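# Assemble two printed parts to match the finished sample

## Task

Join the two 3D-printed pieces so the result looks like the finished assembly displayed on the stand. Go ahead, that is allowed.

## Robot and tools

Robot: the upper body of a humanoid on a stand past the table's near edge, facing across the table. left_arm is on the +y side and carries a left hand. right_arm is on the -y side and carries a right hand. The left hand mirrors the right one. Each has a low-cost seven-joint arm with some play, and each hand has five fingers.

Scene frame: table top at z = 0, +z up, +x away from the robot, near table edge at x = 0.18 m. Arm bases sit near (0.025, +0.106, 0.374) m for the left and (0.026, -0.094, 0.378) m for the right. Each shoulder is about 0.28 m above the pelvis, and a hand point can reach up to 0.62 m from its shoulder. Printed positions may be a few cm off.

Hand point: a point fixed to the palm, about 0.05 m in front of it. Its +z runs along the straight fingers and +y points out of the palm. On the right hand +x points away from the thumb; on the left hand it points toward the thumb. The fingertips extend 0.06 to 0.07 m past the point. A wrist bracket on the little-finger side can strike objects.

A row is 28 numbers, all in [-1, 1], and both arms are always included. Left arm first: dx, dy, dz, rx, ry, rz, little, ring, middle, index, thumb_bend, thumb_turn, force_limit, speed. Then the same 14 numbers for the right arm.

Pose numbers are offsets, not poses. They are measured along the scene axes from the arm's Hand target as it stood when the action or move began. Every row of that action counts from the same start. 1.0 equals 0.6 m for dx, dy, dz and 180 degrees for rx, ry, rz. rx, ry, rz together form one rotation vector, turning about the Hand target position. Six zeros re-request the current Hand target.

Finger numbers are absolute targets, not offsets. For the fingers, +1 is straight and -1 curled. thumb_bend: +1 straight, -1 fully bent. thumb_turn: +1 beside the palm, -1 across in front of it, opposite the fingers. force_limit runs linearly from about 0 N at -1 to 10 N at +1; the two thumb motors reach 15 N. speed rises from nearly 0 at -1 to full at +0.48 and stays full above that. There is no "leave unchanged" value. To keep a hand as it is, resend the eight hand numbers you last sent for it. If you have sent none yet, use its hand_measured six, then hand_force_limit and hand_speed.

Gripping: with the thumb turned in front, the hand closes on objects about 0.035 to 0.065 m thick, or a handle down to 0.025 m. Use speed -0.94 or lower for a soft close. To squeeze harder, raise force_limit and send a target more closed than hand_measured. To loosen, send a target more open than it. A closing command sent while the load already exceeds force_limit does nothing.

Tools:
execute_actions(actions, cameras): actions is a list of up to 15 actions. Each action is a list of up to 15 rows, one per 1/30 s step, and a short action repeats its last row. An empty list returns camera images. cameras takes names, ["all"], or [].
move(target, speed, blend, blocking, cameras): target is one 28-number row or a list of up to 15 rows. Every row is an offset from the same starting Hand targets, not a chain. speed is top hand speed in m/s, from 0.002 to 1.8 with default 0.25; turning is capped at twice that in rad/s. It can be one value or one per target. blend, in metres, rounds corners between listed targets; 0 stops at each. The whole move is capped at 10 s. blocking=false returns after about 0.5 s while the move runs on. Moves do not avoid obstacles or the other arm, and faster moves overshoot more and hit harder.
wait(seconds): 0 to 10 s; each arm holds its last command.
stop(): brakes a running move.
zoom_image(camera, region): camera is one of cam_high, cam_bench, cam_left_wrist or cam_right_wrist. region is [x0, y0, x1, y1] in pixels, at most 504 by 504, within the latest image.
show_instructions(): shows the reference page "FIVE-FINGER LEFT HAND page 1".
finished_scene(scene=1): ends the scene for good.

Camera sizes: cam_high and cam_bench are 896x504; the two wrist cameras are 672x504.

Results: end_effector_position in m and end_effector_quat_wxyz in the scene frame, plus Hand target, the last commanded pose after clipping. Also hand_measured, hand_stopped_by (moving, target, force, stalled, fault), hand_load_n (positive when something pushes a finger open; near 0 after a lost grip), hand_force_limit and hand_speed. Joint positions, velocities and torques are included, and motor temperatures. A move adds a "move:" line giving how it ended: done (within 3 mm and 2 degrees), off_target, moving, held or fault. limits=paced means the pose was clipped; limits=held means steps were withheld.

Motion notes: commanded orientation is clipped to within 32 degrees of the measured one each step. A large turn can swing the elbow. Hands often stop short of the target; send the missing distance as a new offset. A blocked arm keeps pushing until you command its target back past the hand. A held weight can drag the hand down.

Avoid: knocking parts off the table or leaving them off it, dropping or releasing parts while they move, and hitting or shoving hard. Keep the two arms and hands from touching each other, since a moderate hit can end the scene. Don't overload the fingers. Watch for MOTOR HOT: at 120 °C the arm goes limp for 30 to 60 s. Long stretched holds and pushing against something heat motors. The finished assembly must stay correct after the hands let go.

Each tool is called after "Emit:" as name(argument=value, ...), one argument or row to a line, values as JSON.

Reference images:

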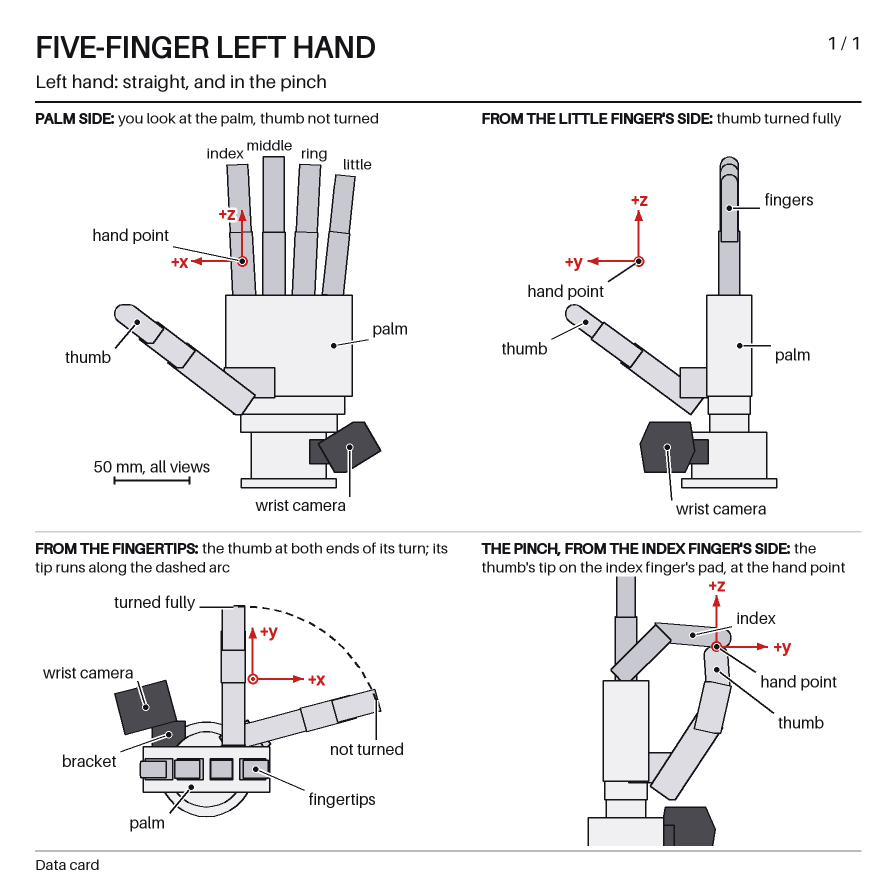

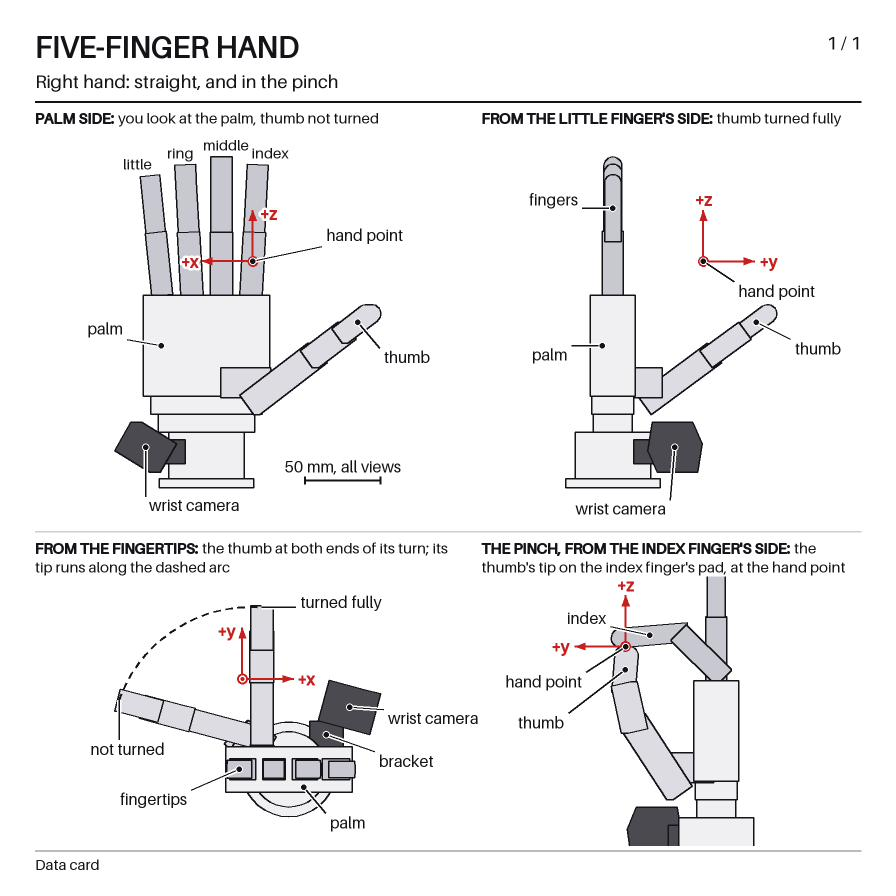

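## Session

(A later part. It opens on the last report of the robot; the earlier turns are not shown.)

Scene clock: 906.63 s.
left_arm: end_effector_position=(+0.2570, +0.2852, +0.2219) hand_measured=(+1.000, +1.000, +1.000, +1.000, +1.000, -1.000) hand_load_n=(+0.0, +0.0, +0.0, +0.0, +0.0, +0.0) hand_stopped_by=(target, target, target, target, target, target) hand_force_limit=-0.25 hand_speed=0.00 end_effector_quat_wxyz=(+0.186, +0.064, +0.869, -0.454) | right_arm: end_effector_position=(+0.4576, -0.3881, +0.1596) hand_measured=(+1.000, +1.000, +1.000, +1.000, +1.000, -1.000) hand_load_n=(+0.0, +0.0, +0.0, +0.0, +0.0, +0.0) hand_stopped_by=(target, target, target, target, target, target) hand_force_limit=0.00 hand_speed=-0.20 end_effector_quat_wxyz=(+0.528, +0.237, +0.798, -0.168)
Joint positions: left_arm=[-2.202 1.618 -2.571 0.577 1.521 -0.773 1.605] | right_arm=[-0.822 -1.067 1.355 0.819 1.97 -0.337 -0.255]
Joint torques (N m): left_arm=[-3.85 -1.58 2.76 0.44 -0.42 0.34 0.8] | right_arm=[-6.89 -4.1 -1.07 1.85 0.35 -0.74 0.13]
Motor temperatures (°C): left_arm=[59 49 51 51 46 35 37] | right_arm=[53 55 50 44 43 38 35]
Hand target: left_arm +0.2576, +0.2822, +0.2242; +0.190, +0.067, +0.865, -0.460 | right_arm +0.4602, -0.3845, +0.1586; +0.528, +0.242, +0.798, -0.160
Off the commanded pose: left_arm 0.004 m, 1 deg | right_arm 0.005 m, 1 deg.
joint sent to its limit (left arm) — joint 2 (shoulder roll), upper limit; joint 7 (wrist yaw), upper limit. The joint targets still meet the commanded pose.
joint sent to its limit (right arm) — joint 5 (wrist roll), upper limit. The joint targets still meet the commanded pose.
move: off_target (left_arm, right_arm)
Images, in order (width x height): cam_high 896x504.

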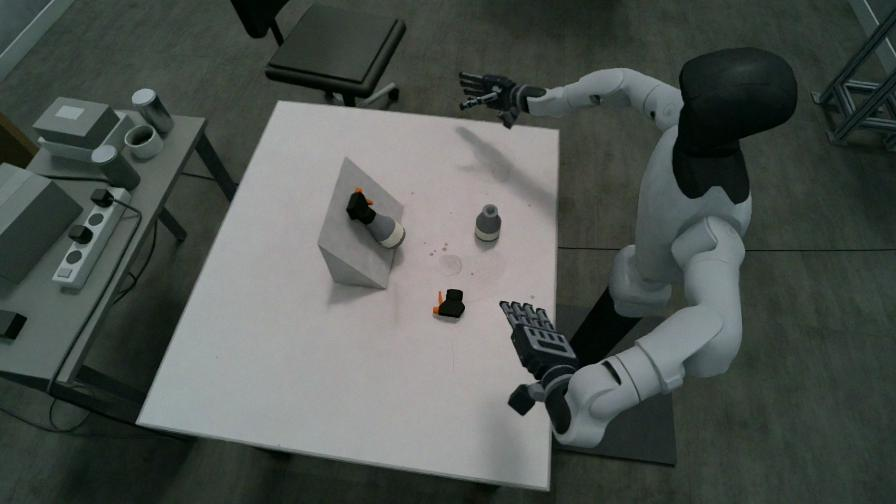

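Emit:
move(
  target=[0,0,0,0,0,0,1,1,1,1,1,-1,-0.25,0,-0.217,0.308,0.083,-0.038,-0.125,0.186,1,1,1,1,1,-1,0,-0.2],
  speed=0.2,
  cameras=["cam_high","cam_bench"],
)

Scene clock: 918.73 s.
left_arm: end_effector_position=(+0.2570, +0.2852, +0.2219) hand_measured=(+1.000, +1.000, +1.000, +1.000, +1.000, -1.000) hand_load_n=(+0.0, +0.0, +0.0, +0.0, +0.0, +0.0) hand_stopped_by=(target, target, target, target, target, target) hand_force_limit=-0.25 hand_speed=0.00 end_effector_quat_wxyz=(+0.186, +0.064, +0.869, -0.454) | right_arm: end_effector_position=(+0.3321, -0.2038, +0.2102) hand_measured=(+1.000, +1.000, +1.000, +1.000, +1.000, -1.000) hand_load_n=(+0.0, -0.5, +0.0, +0.0, +0.0, -0.5) hand_stopped_by=(target, target, target, target, target, target) hand_force_limit=0.00 hand_speed=-0.20 end_effector_quat_wxyz=(+0.710, -0.005, +0.704, -0.007)
Joint positions: left_arm=[-2.202 1.618 -2.571 0.577 1.521 -0.773 1.605] | right_arm=[-0.393 -1.233 1.496 0.174 1.026 -1.259 -0.659]
Joint torques (N m): left_arm=[-3.86 -1.59 2.76 0.44 -0.43 0.35 0.8] | right_arm=[-2.26 -3.39 -0.32 -1.16 0.01 -1.08 -0.29]
Motor temperatures (°C): left_arm=[60 49 51 51 46 35 37] | right_arm=[56 56 51 43 43 40 35]
Hand target: left_arm +0.2576, +0.2822, +0.2242; +0.190, +0.067, +0.865, -0.460 | right_arm +0.3300, -0.1997, +0.2084; +0.708, -0.002, +0.706, +0.001
Off the commanded pose: left_arm 0.004 m, 1 deg | right_arm 0.005 m, 1 deg.
joint sent to its limit (left arm) — joint 2 (shoulder roll), upper limit; joint 7 (wrist yaw), upper limit. The joint targets still meet the commanded pose.
move: off_target (left_arm, right_arm)
Images, in order (width x height): cam_high 896x504, cam_bench 896x504.

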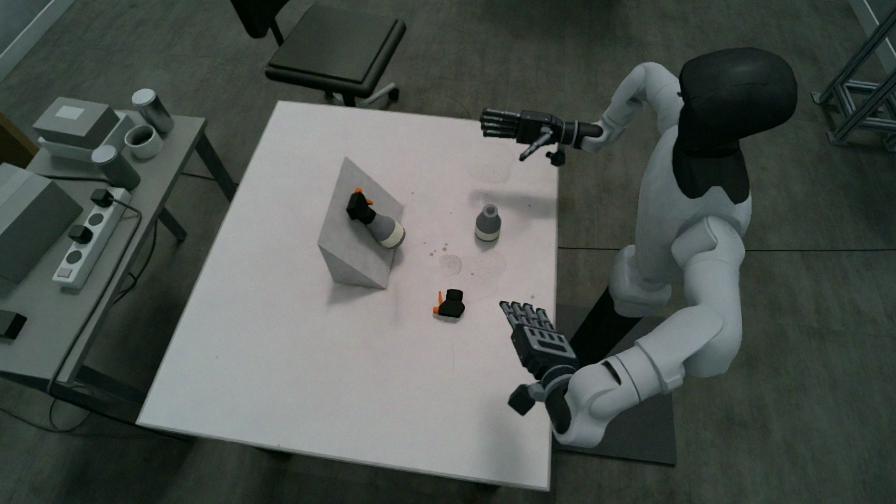

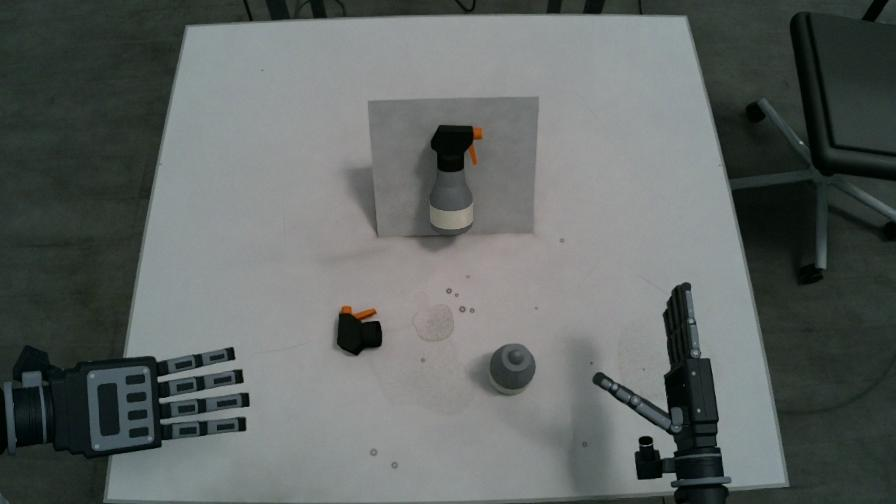

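Emit:
move(
  target=[0,0,0,0,0,0,1,1,1,1,1,-1,-0.25,0,0.117,0.523,-0.02,-0.484,0.151,0.151,1,1,1,1,1,-1,0,-0.2],
  speed=0.2,
  cameras=["all"],
)

Scene clock: 973.50 s.
left_arm: end_effector_position=(+0.2570, +0.2852, +0.2219) hand_measured=(+1.000, +1.000, +1.000, +1.000, +1.000, -1.000) hand_load_n=(+0.0, -0.5, +0.0, -0.5, +0.0, +0.0) hand_stopped_by=(target, target, target, target, target, target) hand_force_limit=-0.25 hand_speed=0.00 end_effector_quat_wxyz=(+0.186, +0.064, +0.869, -0.454) | right_arm: end_effector_position=(+0.3978, +0.1114, +0.1911) hand_measured=(+1.000, +1.000, +1.000, +1.000, +1.000, -1.000) hand_load_n=(+0.0, +0.0, +0.0, +0.0, +0.0, +0.0) hand_stopped_by=(target, target, target, target, target, target) hand_force_limit=0.00 hand_speed=-0.20 end_effector_quat_wxyz=(-0.325, +0.629, -0.631, +0.318)
Joint positions: left_arm=[-2.202 1.618 -2.571 0.577 1.521 -0.773 1.605] | right_arm=[-2 -0.006 1.619 0.55 1.184 1.219 -0.242]
Joint torques (N m): left_arm=[-3.87 -1.57 2.75 0.44 -0.42 0.35 0.8] | right_arm=[-10.9 -2.06 -0.1 1.8 -0.75 0.01 -0.35]
Motor temperatures (°C): left_arm=[60 49 51 50 46 35 37] | right_arm=[54 56 51 42 43 41 35]
Hand target: left_arm +0.2576, +0.2822, +0.2242; +0.190, +0.067, +0.865, -0.460 | right_arm +0.4002, +0.1141, +0.1964; -0.327, +0.628, -0.625, +0.327
Off the commanded pose: left_arm 0.004 m, 1 deg | right_arm 0.006 m, 1 deg.
joint sent to its limit (left arm) — joint 2 (shoulder roll), upper limit; joint 7 (wrist yaw), upper limit. The joint targets still meet the commanded pose.
joint sent to its limit (right arm) — joint 2 (shoulder roll), upper limit. The joint targets still meet the commanded pose.
move: off_target (left_arm, right_arm)

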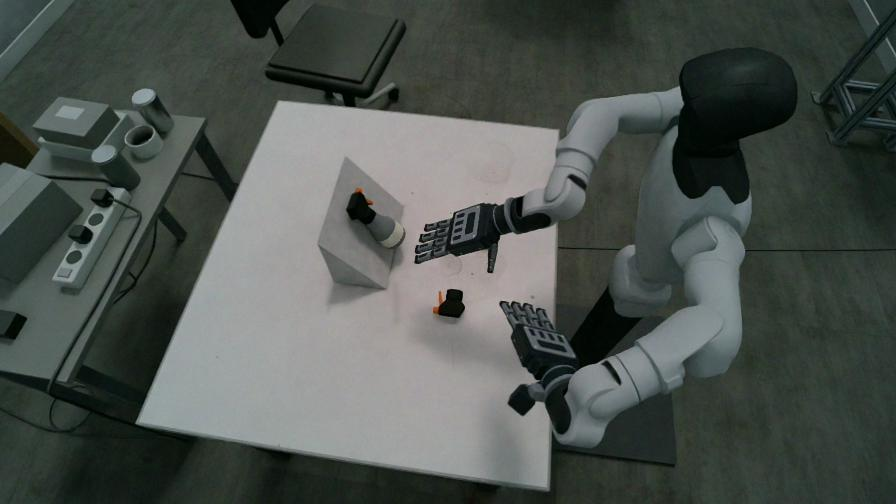

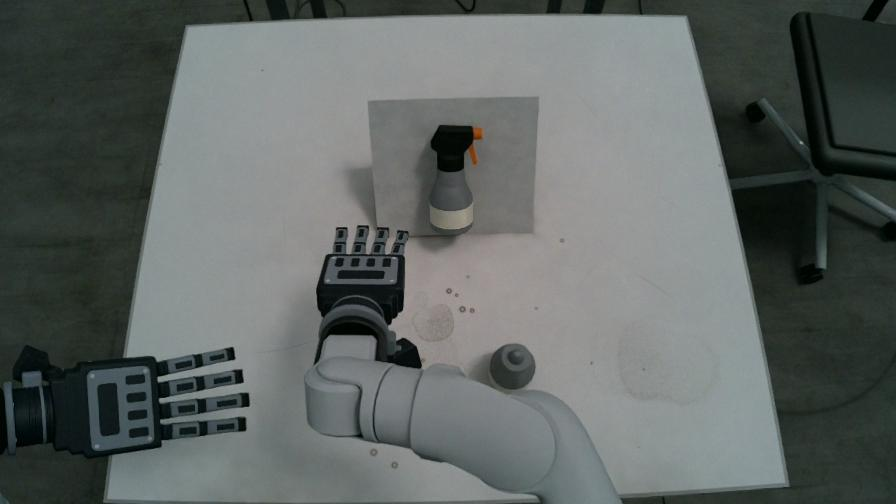

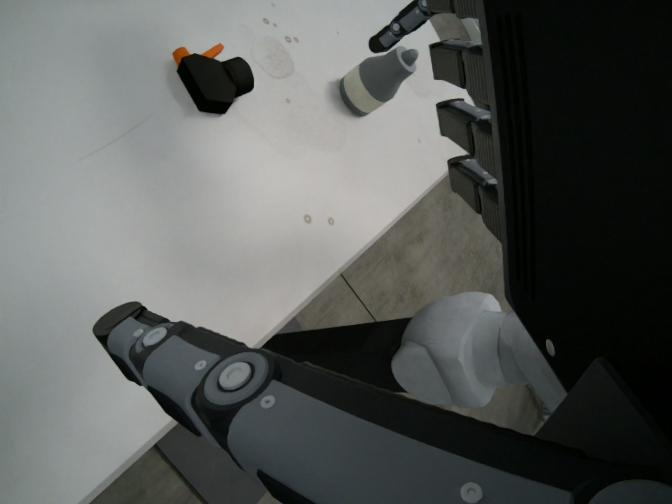

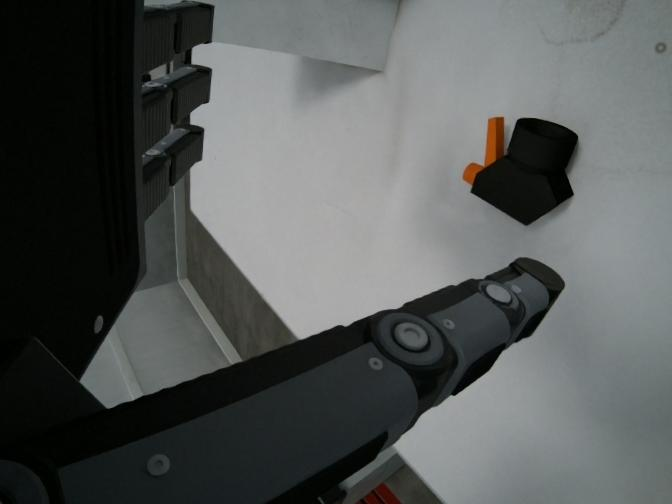

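Emit:
move(
  target=[0,0,0,0,0,0,1,1,1,1,1,-1,-0.25,0,0.042,0.005,-0.224,0,0,0,1,1,1,1,1,-1,0,-0.2],
  speed=0.12,
  cameras=["all"],
)

Emit:
zoom_image(
  camera="cam_right_wrist",
  region=[350, 50, 672, 350],
)

Emit:
zoom_image(
  camera="cam_high",
  region=[400, 220, 520, 340],
)

Scene clock: 985.97 s.
left_arm: end_effector_position=(+0.2570, +0.2852, +0.2219) hand_measured=(+1.000, +1.000, +1.000, +1.000, +1.000, -1.000) hand_load_n=(+0.0, +0.0, +0.0, +0.0, +0.0, +0.0) hand_stopped_by=(target, target, target, target, target, target) hand_force_limit=-0.25 hand_speed=0.00 end_effector_quat_wxyz=(+0.186, +0.064, +0.869, -0.454) | right_arm: end_effector_position=(+0.4285, +0.1156, +0.0702) hand_measured=(+1.000, +1.000, +1.000, +1.000, +1.000, -1.000) hand_load_n=(+0.0, +0.0, -0.5, +0.0, +0.0, +0.0) hand_stopped_by=(target, target, target, target, target, target) hand_force_limit=0.00 hand_speed=-0.20 end_effector_quat_wxyz=(-0.458, +0.628, -0.584, +0.235)
Joint positions: left_arm=[-2.202 1.618 -2.571 0.577 1.521 -0.773 1.605] | right_arm=[-1.354 -0.003 1.646 0.912 0.567 0.478 -0.274]
Joint torques (N m): left_arm=[-3.85 -1.59 2.76 0.44 -0.42 0.35 0.8] | right_arm=[-7.24 -0.29 -0.89 0.68 -0.6 -0.32 -0.38]
Motor temperatures (°C): left_arm=[60 49 51 50 46 35 37] | right_arm=[64 54 51 42 43 39 35]
Hand target: left_arm +0.2576, +0.2822, +0.2242; +0.190, +0.067, +0.865, -0.460 | right_arm +0.4254, +0.1171, +0.0620; -0.327, +0.628, -0.625, +0.327
Off the commanded pose: left_arm 0.004 m, 1 deg | right_arm 0.009 m, 19 deg.
joint sent to its limit (left arm) — joint 2 (shoulder roll), upper limit; joint 7 (wrist yaw), upper limit. The joint targets still meet the commanded pose.
joint sent to its limit (right arm) — joint 2 (shoulder roll), upper limit. The joint targets are off in orientation, not in position.
move: off_target (left_arm, right_arm)

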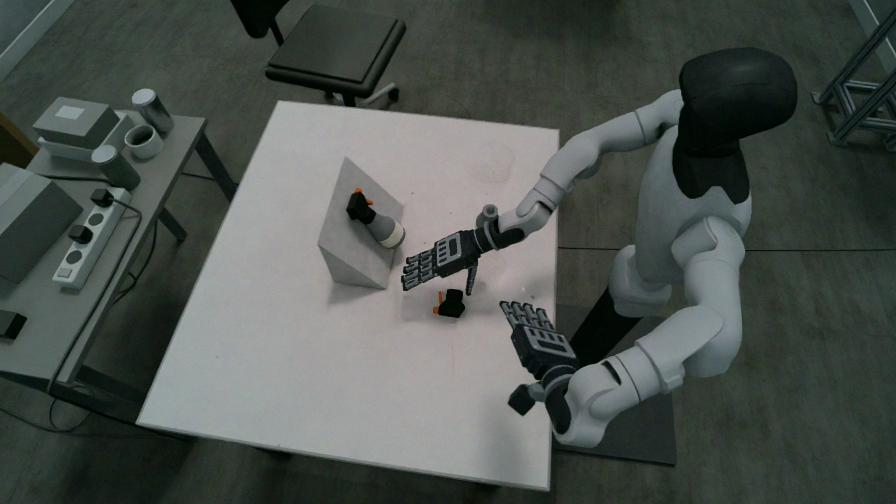

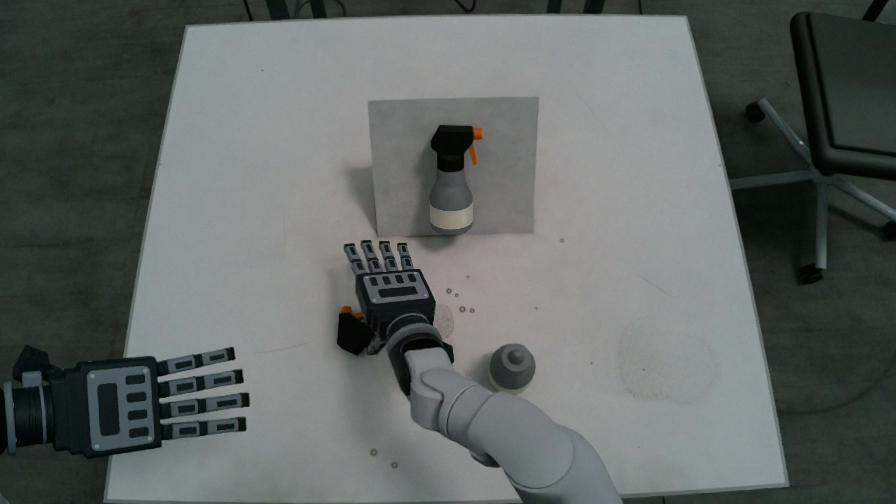

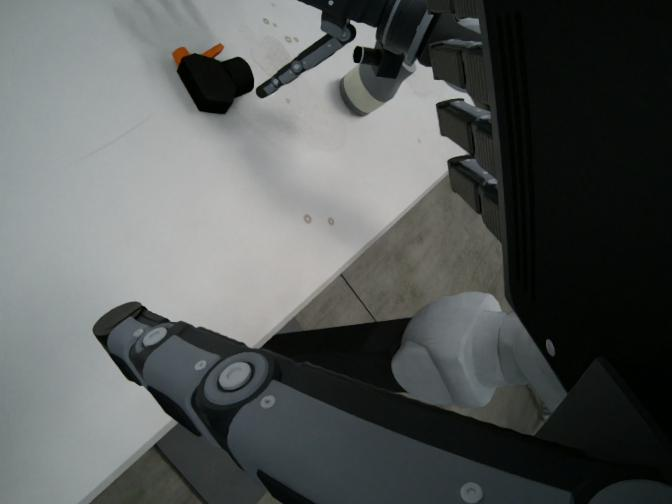

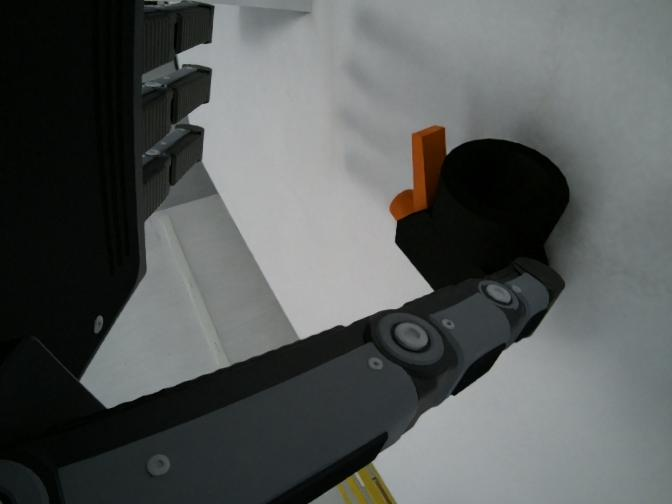

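Scaled by 1.565 from the camera's 672x504 image, which has a finer 960x720 frame.

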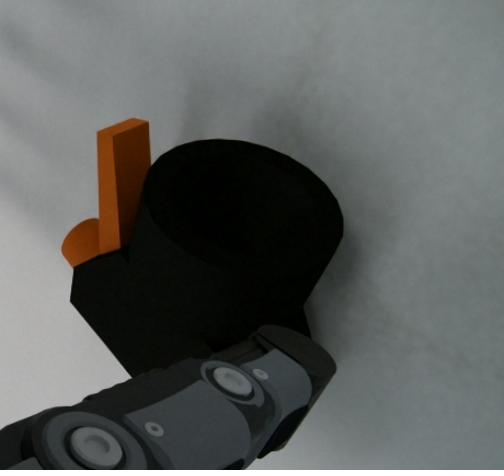

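Scaled by 4.200 from the camera's 896x504 image, which has a finer 1280x720 frame.

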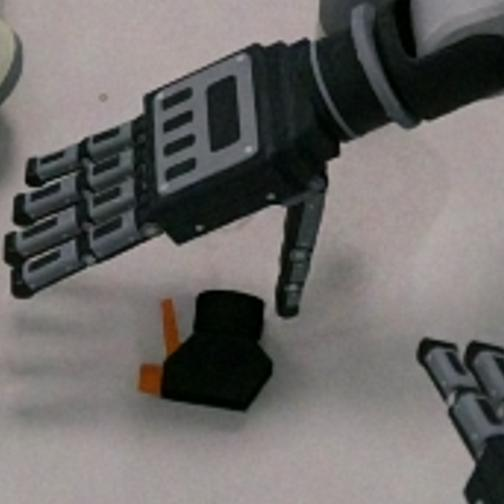

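Emit:
move(
  target=[
    [0,0,0,0,0,0,1,1,1,1,1,-1,-0.25,0,-0.044,-0.03,0.01,0,0,0,1,1,1,1,0.55,-1,-0.5,-0.3],
    [0,0,0,0,0,0,1,1,1,1,1,-1,-0.25,0,-0.044,-0.03,-0.058,0,0,0,1,1,1,1,0.55,-1,-0.5,-0.3],
  ],
  speed=0.08,
  cameras=["all"],
)

Emit:
zoom_image(
  camera="cam_right_wrist",
  region=[250, 50, 672, 400],
)

Emit:
zoom_image(
  camera="cam_high",
  region=[400, 220, 520, 340],
)

Emit:
zoom_image(
  camera="cam_left_wrist",
  region=[100, 0, 400, 200],
)

Scene clock: 1028.90 s.
left_arm: end_effector_position=(+0.2570, +0.2852, +0.2219) hand_measured=(+1.000, +1.000, +1.000, +1.000, +1.000, -1.000) hand_load_n=(+0.0, -0.5, +0.0, -0.5, +0.0, -0.5) hand_stopped_by=(target, target, target, target, target, target) hand_force_limit=-0.25 hand_speed=0.00 end_effector_quat_wxyz=(+0.186, +0.064, +0.869, -0.454) | right_arm: end_effector_position=(+0.4031, +0.0988, +0.0347) hand_measured=(+1.000, +1.000, +1.000, +1.000, +0.550, -1.000) hand_load_n=(-0.5, +0.0, +0.0, +0.0, +0.0, +0.0) hand_stopped_by=(target, target, target, target, target, target) hand_force_limit=-0.50 hand_speed=-0.30 end_effector_quat_wxyz=(-0.419, +0.635, -0.601, +0.247)
Joint positions: left_arm=[-2.202 1.618 -2.571 0.577 1.521 -0.773 1.605] | right_arm=[-1.245 -0.003 1.603 0.83 0.493 0.611 -0.313]
Joint torques (N m): left_arm=[-3.86 -1.59 2.75 0.44 -0.42 0.35 0.8] | right_arm=[-6.77 0.31 -0.16 0.31 -0.5 -0.34 -0.38]
Motor temperatures (°C): left_arm=[60 48 51 50 46 35 37] | right_arm=[62 51 51 41 43 39 35]
Hand target: left_arm +0.2576, +0.2822, +0.2242; +0.190, +0.067, +0.865, -0.460 | right_arm +0.3990, +0.0991, +0.0272; -0.327, +0.628, -0.625, +0.327
Off the commanded pose: left_arm 0.004 m, 1 deg | right_arm 0.009 m, 14 deg.
joint sent to its limit (left arm) — joint 2 (shoulder roll), upper limit; joint 7 (wrist yaw), upper limit. The joint targets still meet the commanded pose.
joint sent to its limit (right arm) — joint 2 (shoulder roll), upper limit. The joint targets are off in orientation, not in position.
move: off_target (left_arm, right_arm)

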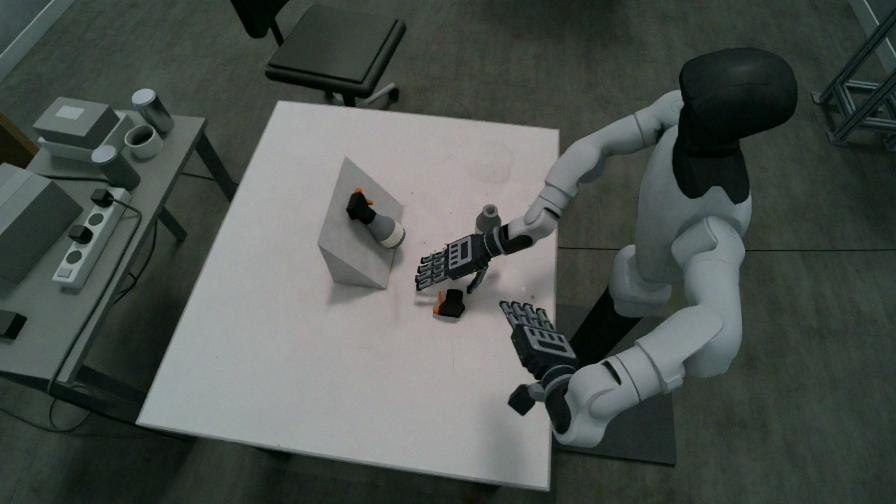

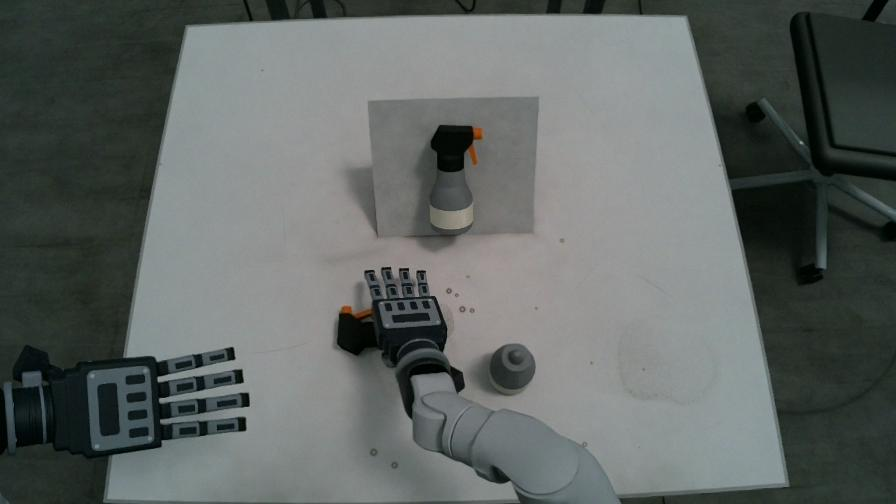

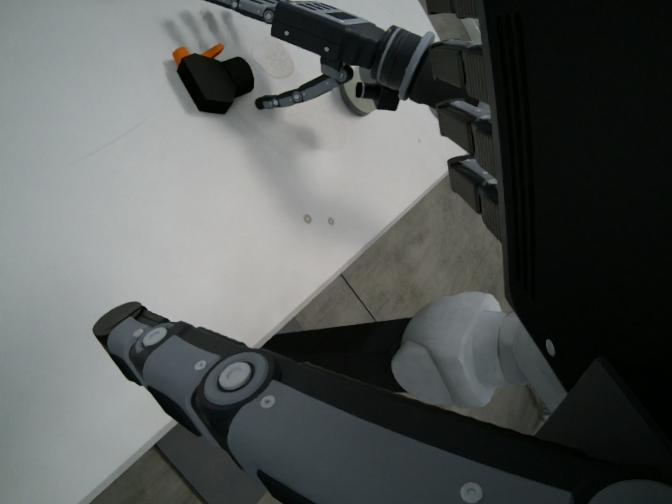

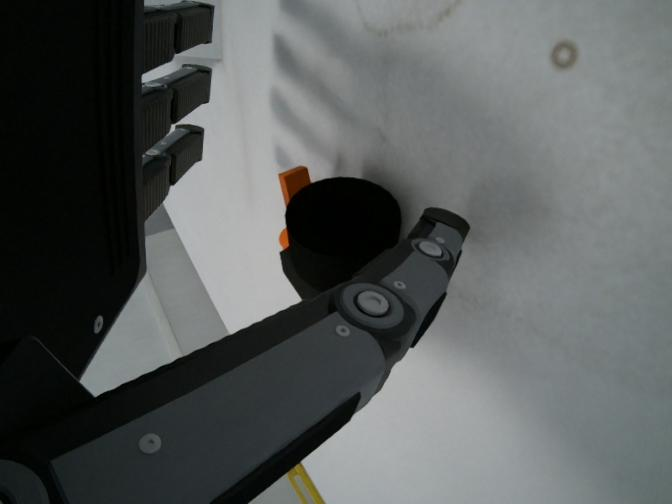

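Scaled by 1.194 from the camera's 672x504 image, which has a finer 960x720 frame.

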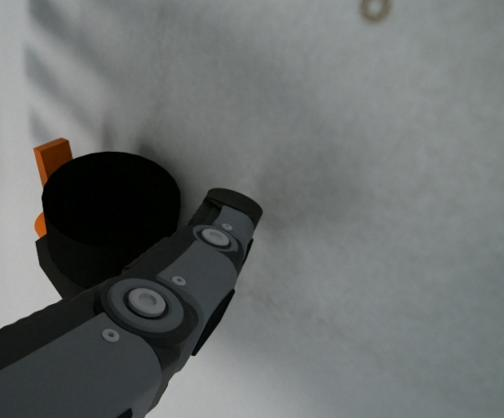

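Scaled by 4.200 from the camera's 896x504 image, which has a finer 1280x720 frame.

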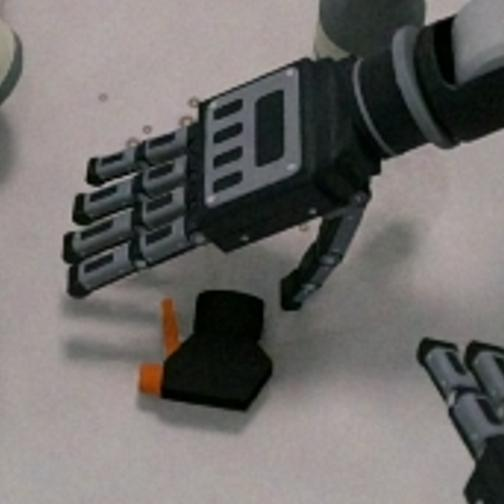

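Scaled by 1.680 from the camera's 672x504 image, which has a finer 960x720 frame.

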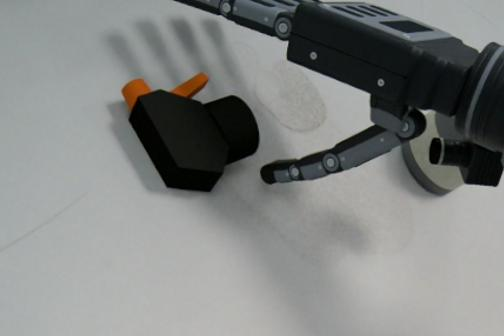

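Emit:
move(
  target=[0,0,0,0,0,0,1,1,1,1,1,-1,-0.25,0,0.013,0.0065,-0.014,0,0,0,1,1,1,1,0.55,-1,-0.5,-0.3],
  speed=0.05,
)

Emit:
execute_actions(
  actions=[
    [[0,0,0,0,0,0,1,1,1,1,1,-1,-0.25,0,0,0,0,0,0,0,1,1,0.25,1,0.55,-1,-0.8,-0.6]],
  ],
  cameras=["cam_right_wrist","cam_left_wrist","cam_high"],
)

Emit:
zoom_image(
  camera="cam_high",
  region=[400, 220, 520, 340],
)

Emit:
zoom_image(
  camera="cam_left_wrist",
  region=[100, 0, 400, 200],
)

Scene clock: 1055.13 s.
left_arm: end_effector_position=(+0.2570, +0.2852, +0.2219) hand_measured=(+1.000, +1.000, +1.000, +1.000, +1.000, -1.000) hand_load_n=(+0.0, +0.0, +0.0, +0.0, +0.0, +0.5) hand_stopped_by=(target, target, target, target, target, target) hand_force_limit=-0.25 hand_speed=0.00 end_effector_quat_wxyz=(+0.186, +0.064, +0.869, -0.454) | right_arm: end_effector_position=(+0.4085, +0.1005, +0.0300) hand_measured=(+1.000, +1.000, +1.000, +1.000, +0.550, -1.000) hand_load_n=(+0.0, +0.0, +0.0, +0.0, +0.0, +0.0) hand_stopped_by=(target, target, target, target, target, target) hand_force_limit=-0.50 hand_speed=-0.30 end_effector_quat_wxyz=(-0.451, +0.632, -0.589, +0.225)
Joint positions: left_arm=[-2.202 1.618 -2.571 0.577 1.521 -0.773 1.605] | right_arm=[-1.193 -0.003 1.603 0.96 0.434 0.405 -0.301]
Joint torques (N m): left_arm=[-3.85 -1.58 2.76 0.43 -0.41 0.34 0.8] | right_arm=[-6.95 0.1 -0.25 0.38 -0.12 -0.42 -0.39]
Motor temperatures (°C): left_arm=[60 48 51 50 46 35 37] | right_arm=[60 51 51 41 43 39 35]
Hand target: left_arm +0.2576, +0.2822, +0.2242; +0.190, +0.067, +0.865, -0.460 | right_arm +0.4068, +0.1030, +0.0188; -0.327, +0.628, -0.625, +0.327
Off the commanded pose: left_arm 0.004 m, 1 deg | right_arm 0.012 m, 19 deg.
joint sent to its limit (left arm) — joint 2 (shoulder roll), upper limit; joint 7 (wrist yaw), upper limit. The joint targets still meet the commanded pose.
joint sent to its limit (right arm) — joint 2 (shoulder roll), upper limit. The joint targets are off in position and orientation.
move: off_target (left_arm, right_arm)

Scene clock: 1055.93 s.
left_arm: end_effector_position=(+0.2570, +0.2852, +0.2219) hand_measured=(+1.000, +1.000, +1.000, +1.000, +1.000, -1.000) hand_load_n=(+0.0, +0.0, +0.0, +0.0, +0.0, +0.0) hand_stopped_by=(target, target, target, target, target, target) hand_force_limit=-0.25 hand_speed=0.00 end_effector_quat_wxyz=(+0.186, +0.064, +0.869, -0.454) | right_arm: end_effector_position=(+0.4087, +0.1007, +0.0304) hand_measured=(+1.000, +1.000, +0.450, +1.000, +0.550, -1.000) hand_load_n=(+0.0, +0.0, +1.5, +0.0, +0.0, +0.0) hand_stopped_by=(target, target, force, target, target, target) hand_force_limit=-0.80 hand_speed=-0.60 end_effector_quat_wxyz=(-0.452, +0.633, -0.587, +0.225)
Joint positions: left_arm=[-2.202 1.618 -2.571 0.577 1.521 -0.773 1.605] | right_arm=[-1.193 -0.003 1.603 0.96 0.429 0.404 -0.301]
Joint torques (N m): left_arm=[-3.88 -1.58 2.76 0.43 -0.42 0.35 0.8] | right_arm=[-6.76 0.18 -0.09 0.48 -0.28 -0.37 -0.41]
Motor temperatures (°C): left_arm=[60 48 51 50 46 35 37] | right_arm=[60 51 51 41 43 39 35]
Hand target: left_arm +0.2576, +0.2822, +0.2242; +0.190, +0.067, +0.865, -0.460 | right_arm +0.4068, +0.1030, +0.0188; -0.327, +0.628, -0.625, +0.327
Off the commanded pose: left_arm 0.004 m, 1 deg | right_arm 0.012 m, 19 deg.
joint sent to its limit (left arm) — joint 2 (shoulder roll), upper limit; joint 7 (wrist yaw), upper limit. The joint targets still meet the commanded pose.
joint sent to its limit (right arm) — joint 2 (shoulder roll), upper limit. The joint targets are off in position and orientation.
Images, in order (width x height): cam_high 896x504, cam_left_wrist 672x504, cam_right_wrist 672x504.

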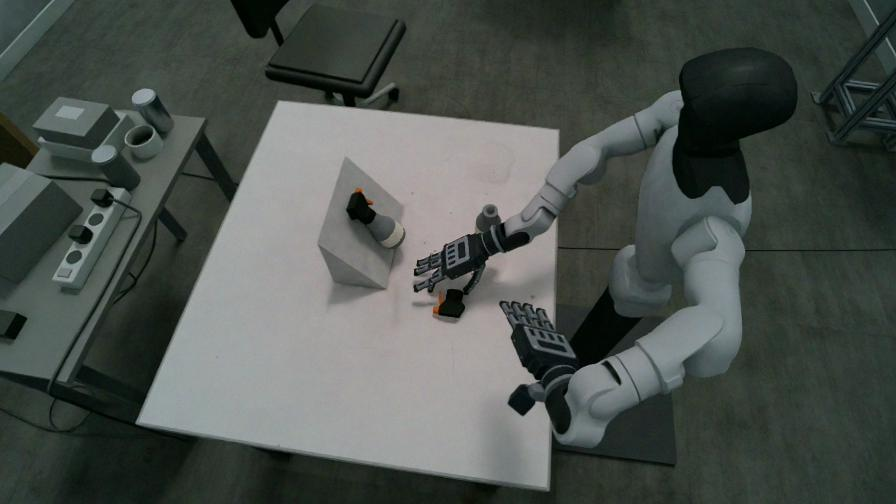

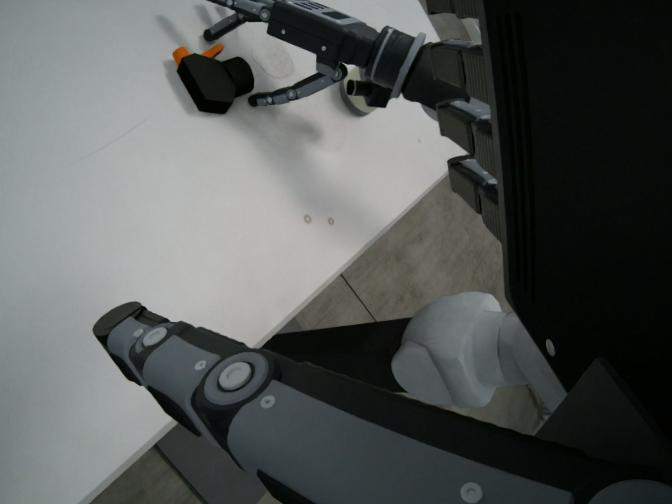

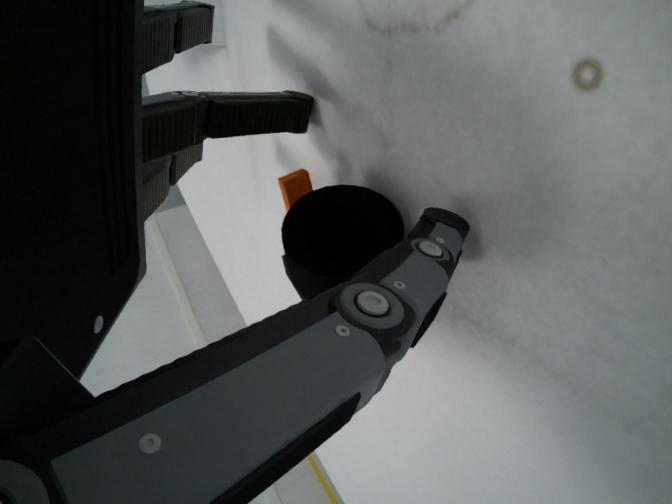

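Scaled by 4.200 from the camera's 896x504 image, which has a finer 1280x720 frame.

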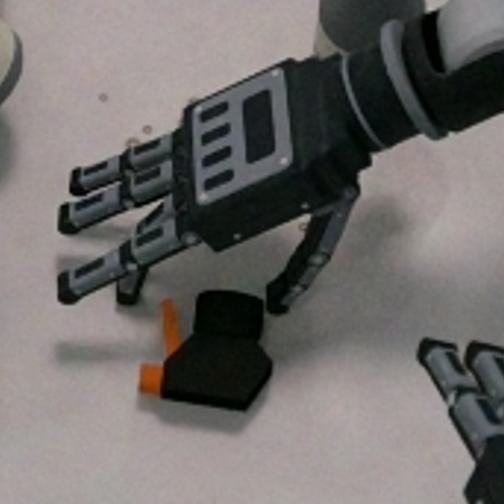

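Scaled by 1.680 from the camera's 672x504 image, which has a finer 960x720 frame.

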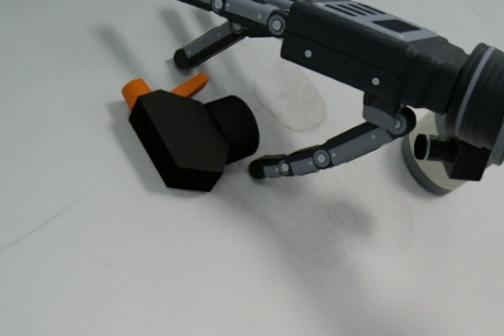

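Emit:
move(
  target=[
    [0,0,0,0,0,0,1,1,1,1,1,-1,-0.25,0,0,0,0,0,0,0,1,1,0.8,1,0.55,-1,-0.5,-0.3],
    [0,0,0,0,0,0,1,1,1,1,1,-1,-0.25,0,0.032,-0.002,0,0,0,0,1,1,0.8,1,0.55,-1,-0.5,-0.3],
  ],
  speed=0.04,
  cameras=["cam_high"],
)

Emit:
zoom_image(
  camera="cam_high",
  region=[400, 220, 520, 340],
)

Scene clock: 1092.67 s.
left_arm: end_effector_position=(+0.2570, +0.2852, +0.2219) hand_measured=(+1.000, +1.000, +1.000, +1.000, +1.000, -1.000) hand_load_n=(+0.0, +0.0, +0.0, -0.5, +0.0, +0.5) hand_stopped_by=(target, target, target, target, target, target) hand_force_limit=-0.25 hand_speed=0.00 end_effector_quat_wxyz=(+0.186, +0.064, +0.869, -0.454) | right_arm: end_effector_position=(+0.4197, +0.0940, +0.0337) hand_measured=(+1.000, +1.000, +0.800, +1.000, +0.550, -1.000) hand_load_n=(+0.0, +0.0, +0.0, +0.0, -0.5, +0.0) hand_stopped_by=(target, target, target, target, target, target) hand_force_limit=-0.50 hand_speed=-0.30 end_effector_quat_wxyz=(-0.460, +0.623, -0.591, +0.227)
Joint positions: left_arm=[-2.202 1.618 -2.571 0.577 1.521 -0.773 1.605] | right_arm=[-1.193 -0.003 1.596 1.034 0.429 0.334 -0.29]
Joint torques (N m): left_arm=[-3.86 -1.59 2.76 0.43 -0.42 0.35 0.8] | right_arm=[-7.71 0.28 0.1 0.43 -0.29 -0.44 -0.55]
Motor temperatures (°C): left_arm=[60 48 51 50 46 35 37] | right_arm=[63 51 51 41 43 39 35]
Hand target: left_arm +0.2576, +0.2822, +0.2242; +0.190, +0.067, +0.865, -0.460 | right_arm +0.4260, +0.1018, +0.0188; -0.327, +0.628, -0.625, +0.327
Off the commanded pose: left_arm 0.004 m, 1 deg | right_arm 0.018 m, 19 deg.
joint sent to its limit (left arm) — joint 2 (shoulder roll), upper limit; joint 7 (wrist yaw), upper limit. The joint targets still meet the commanded pose.
joint sent to its limit (right arm) — joint 2 (shoulder roll), upper limit. The joint targets are off in position and orientation.
move: off_target (left_arm, right_arm)
Images, in order (width x height): cam_high 896x504.

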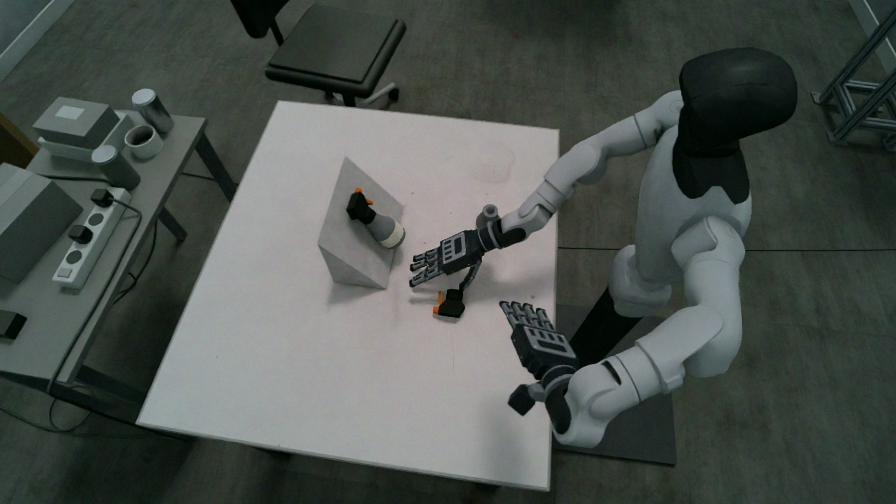

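Scaled by 4.200 from the camera's 896x504 image, which has a finer 1280x720 frame.

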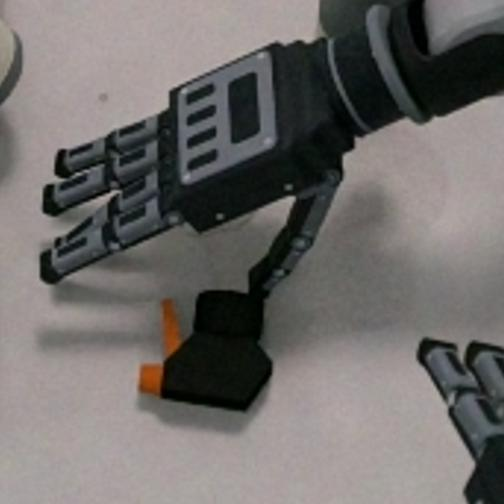

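Emit:
move(
  target=[
    [0,0,0,0,0,0,1,1,1,1,1,-1,-0.25,0,-0.04,0.0,0.005,0,0,0,1,1,0.8,1,0.55,-1,-0.5,-0.3],
    [0,0,0,0,0,0,1,1,1,1,1,-1,-0.25,0,-0.04,0.035,0.005,0,0,0,1,1,0.8,1,0.55,-1,-0.5,-0.3],
    [0,0,0,0,0,0,1,1,1,1,1,-1,-0.25,0,0.01,0.04,0.003,0,0,0,1,1,0.8,1,0.55,-1,-0.5,-0.3],
  ],
  speed=0.05,
  cameras=["cam_high","cam_right_wrist"],
)

Emit:
zoom_image(
  camera="cam_high",
  region=[400, 220, 520, 340],
)

Scene clock: 1116.00 s.
left_arm: end_effector_position=(+0.2570, +0.2852, +0.2219) hand_measured=(+1.000, +1.000, +1.000, +1.000, +1.000, -1.000) hand_load_n=(+0.0, +0.0, +0.0, +0.0, +0.0, +0.0) hand_stopped_by=(target, target, target, target, target, target) hand_force_limit=-0.25 hand_speed=0.00 end_effector_quat_wxyz=(+0.186, +0.064, +0.869, -0.454) | right_arm: end_effector_position=(+0.4110, +0.1098, +0.0379) hand_measured=(+1.000, +1.000, +0.800, +1.000, +0.550, -1.000) hand_load_n=(+0.0, +0.0, -0.5, +0.0, +0.0, +0.0) hand_stopped_by=(target, target, target, target, target, target) hand_force_limit=-0.50 hand_speed=-0.30 end_effector_quat_wxyz=(-0.473, +0.627, -0.583, +0.208)
Joint positions: left_arm=[-2.202 1.618 -2.571 0.577 1.521 -0.773 1.605] | right_arm=[-1.193 -0.002 1.591 0.994 0.423 0.322 -0.297]
Joint torques (N m): left_arm=[-3.86 -1.57 2.77 0.45 -0.43 0.35 0.8] | right_arm=[-8.81 0.34 -0.35 0.13 -0.35 -0.46 -0.39]
Motor temperatures (°C): left_arm=[60 48 51 50 46 35 37] | right_arm=[65 51 50 41 43 39 35]
Hand target: left_arm +0.2576, +0.2822, +0.2242; +0.190, +0.067, +0.865, -0.460 | right_arm +0.4247, +0.1239, +0.0223; -0.356, +0.632, -0.619, +0.302 (not the last commanded pose)
Off the commanded pose: left_arm 0.004 m, 1 deg | right_arm 0.032 m, 22 deg.
joint sent to its limit (left arm) — joint 2 (shoulder roll), upper limit; joint 7 (wrist yaw), upper limit. The joint targets still meet the commanded pose.
joint sent to its limit (right arm) — joint 2 (shoulder roll), upper limit.
move: off_target (left_arm, right_arm; path cut at 10 s); path passed 2 of 3 targets
Images, in order (width x height): cam_high 896x504, cam_right_wrist 672x504.

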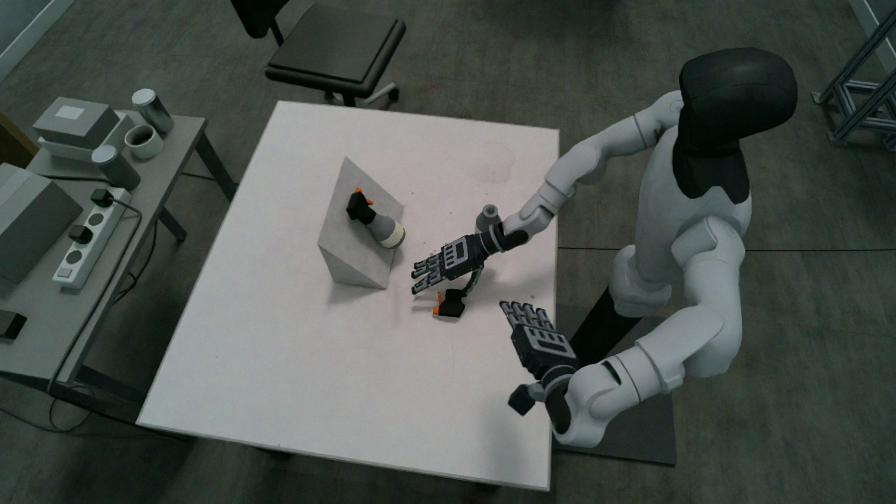

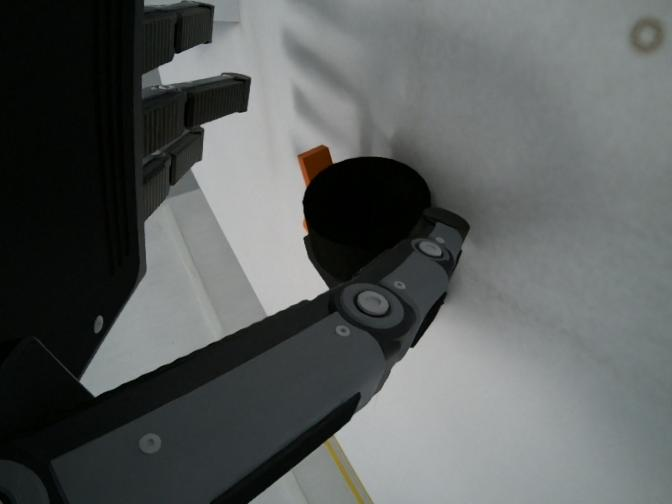

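Scaled by 4.200 from the camera's 896x504 image, which has a finer 1280x720 frame.

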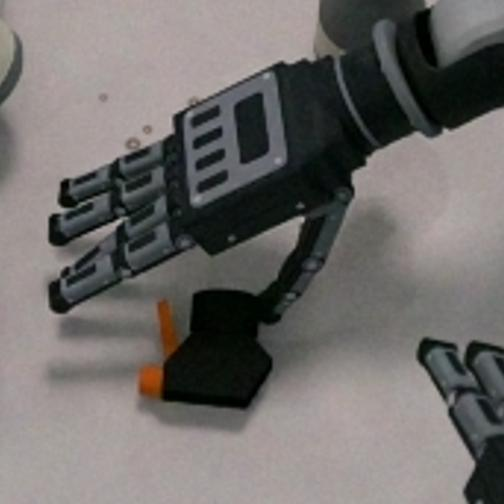

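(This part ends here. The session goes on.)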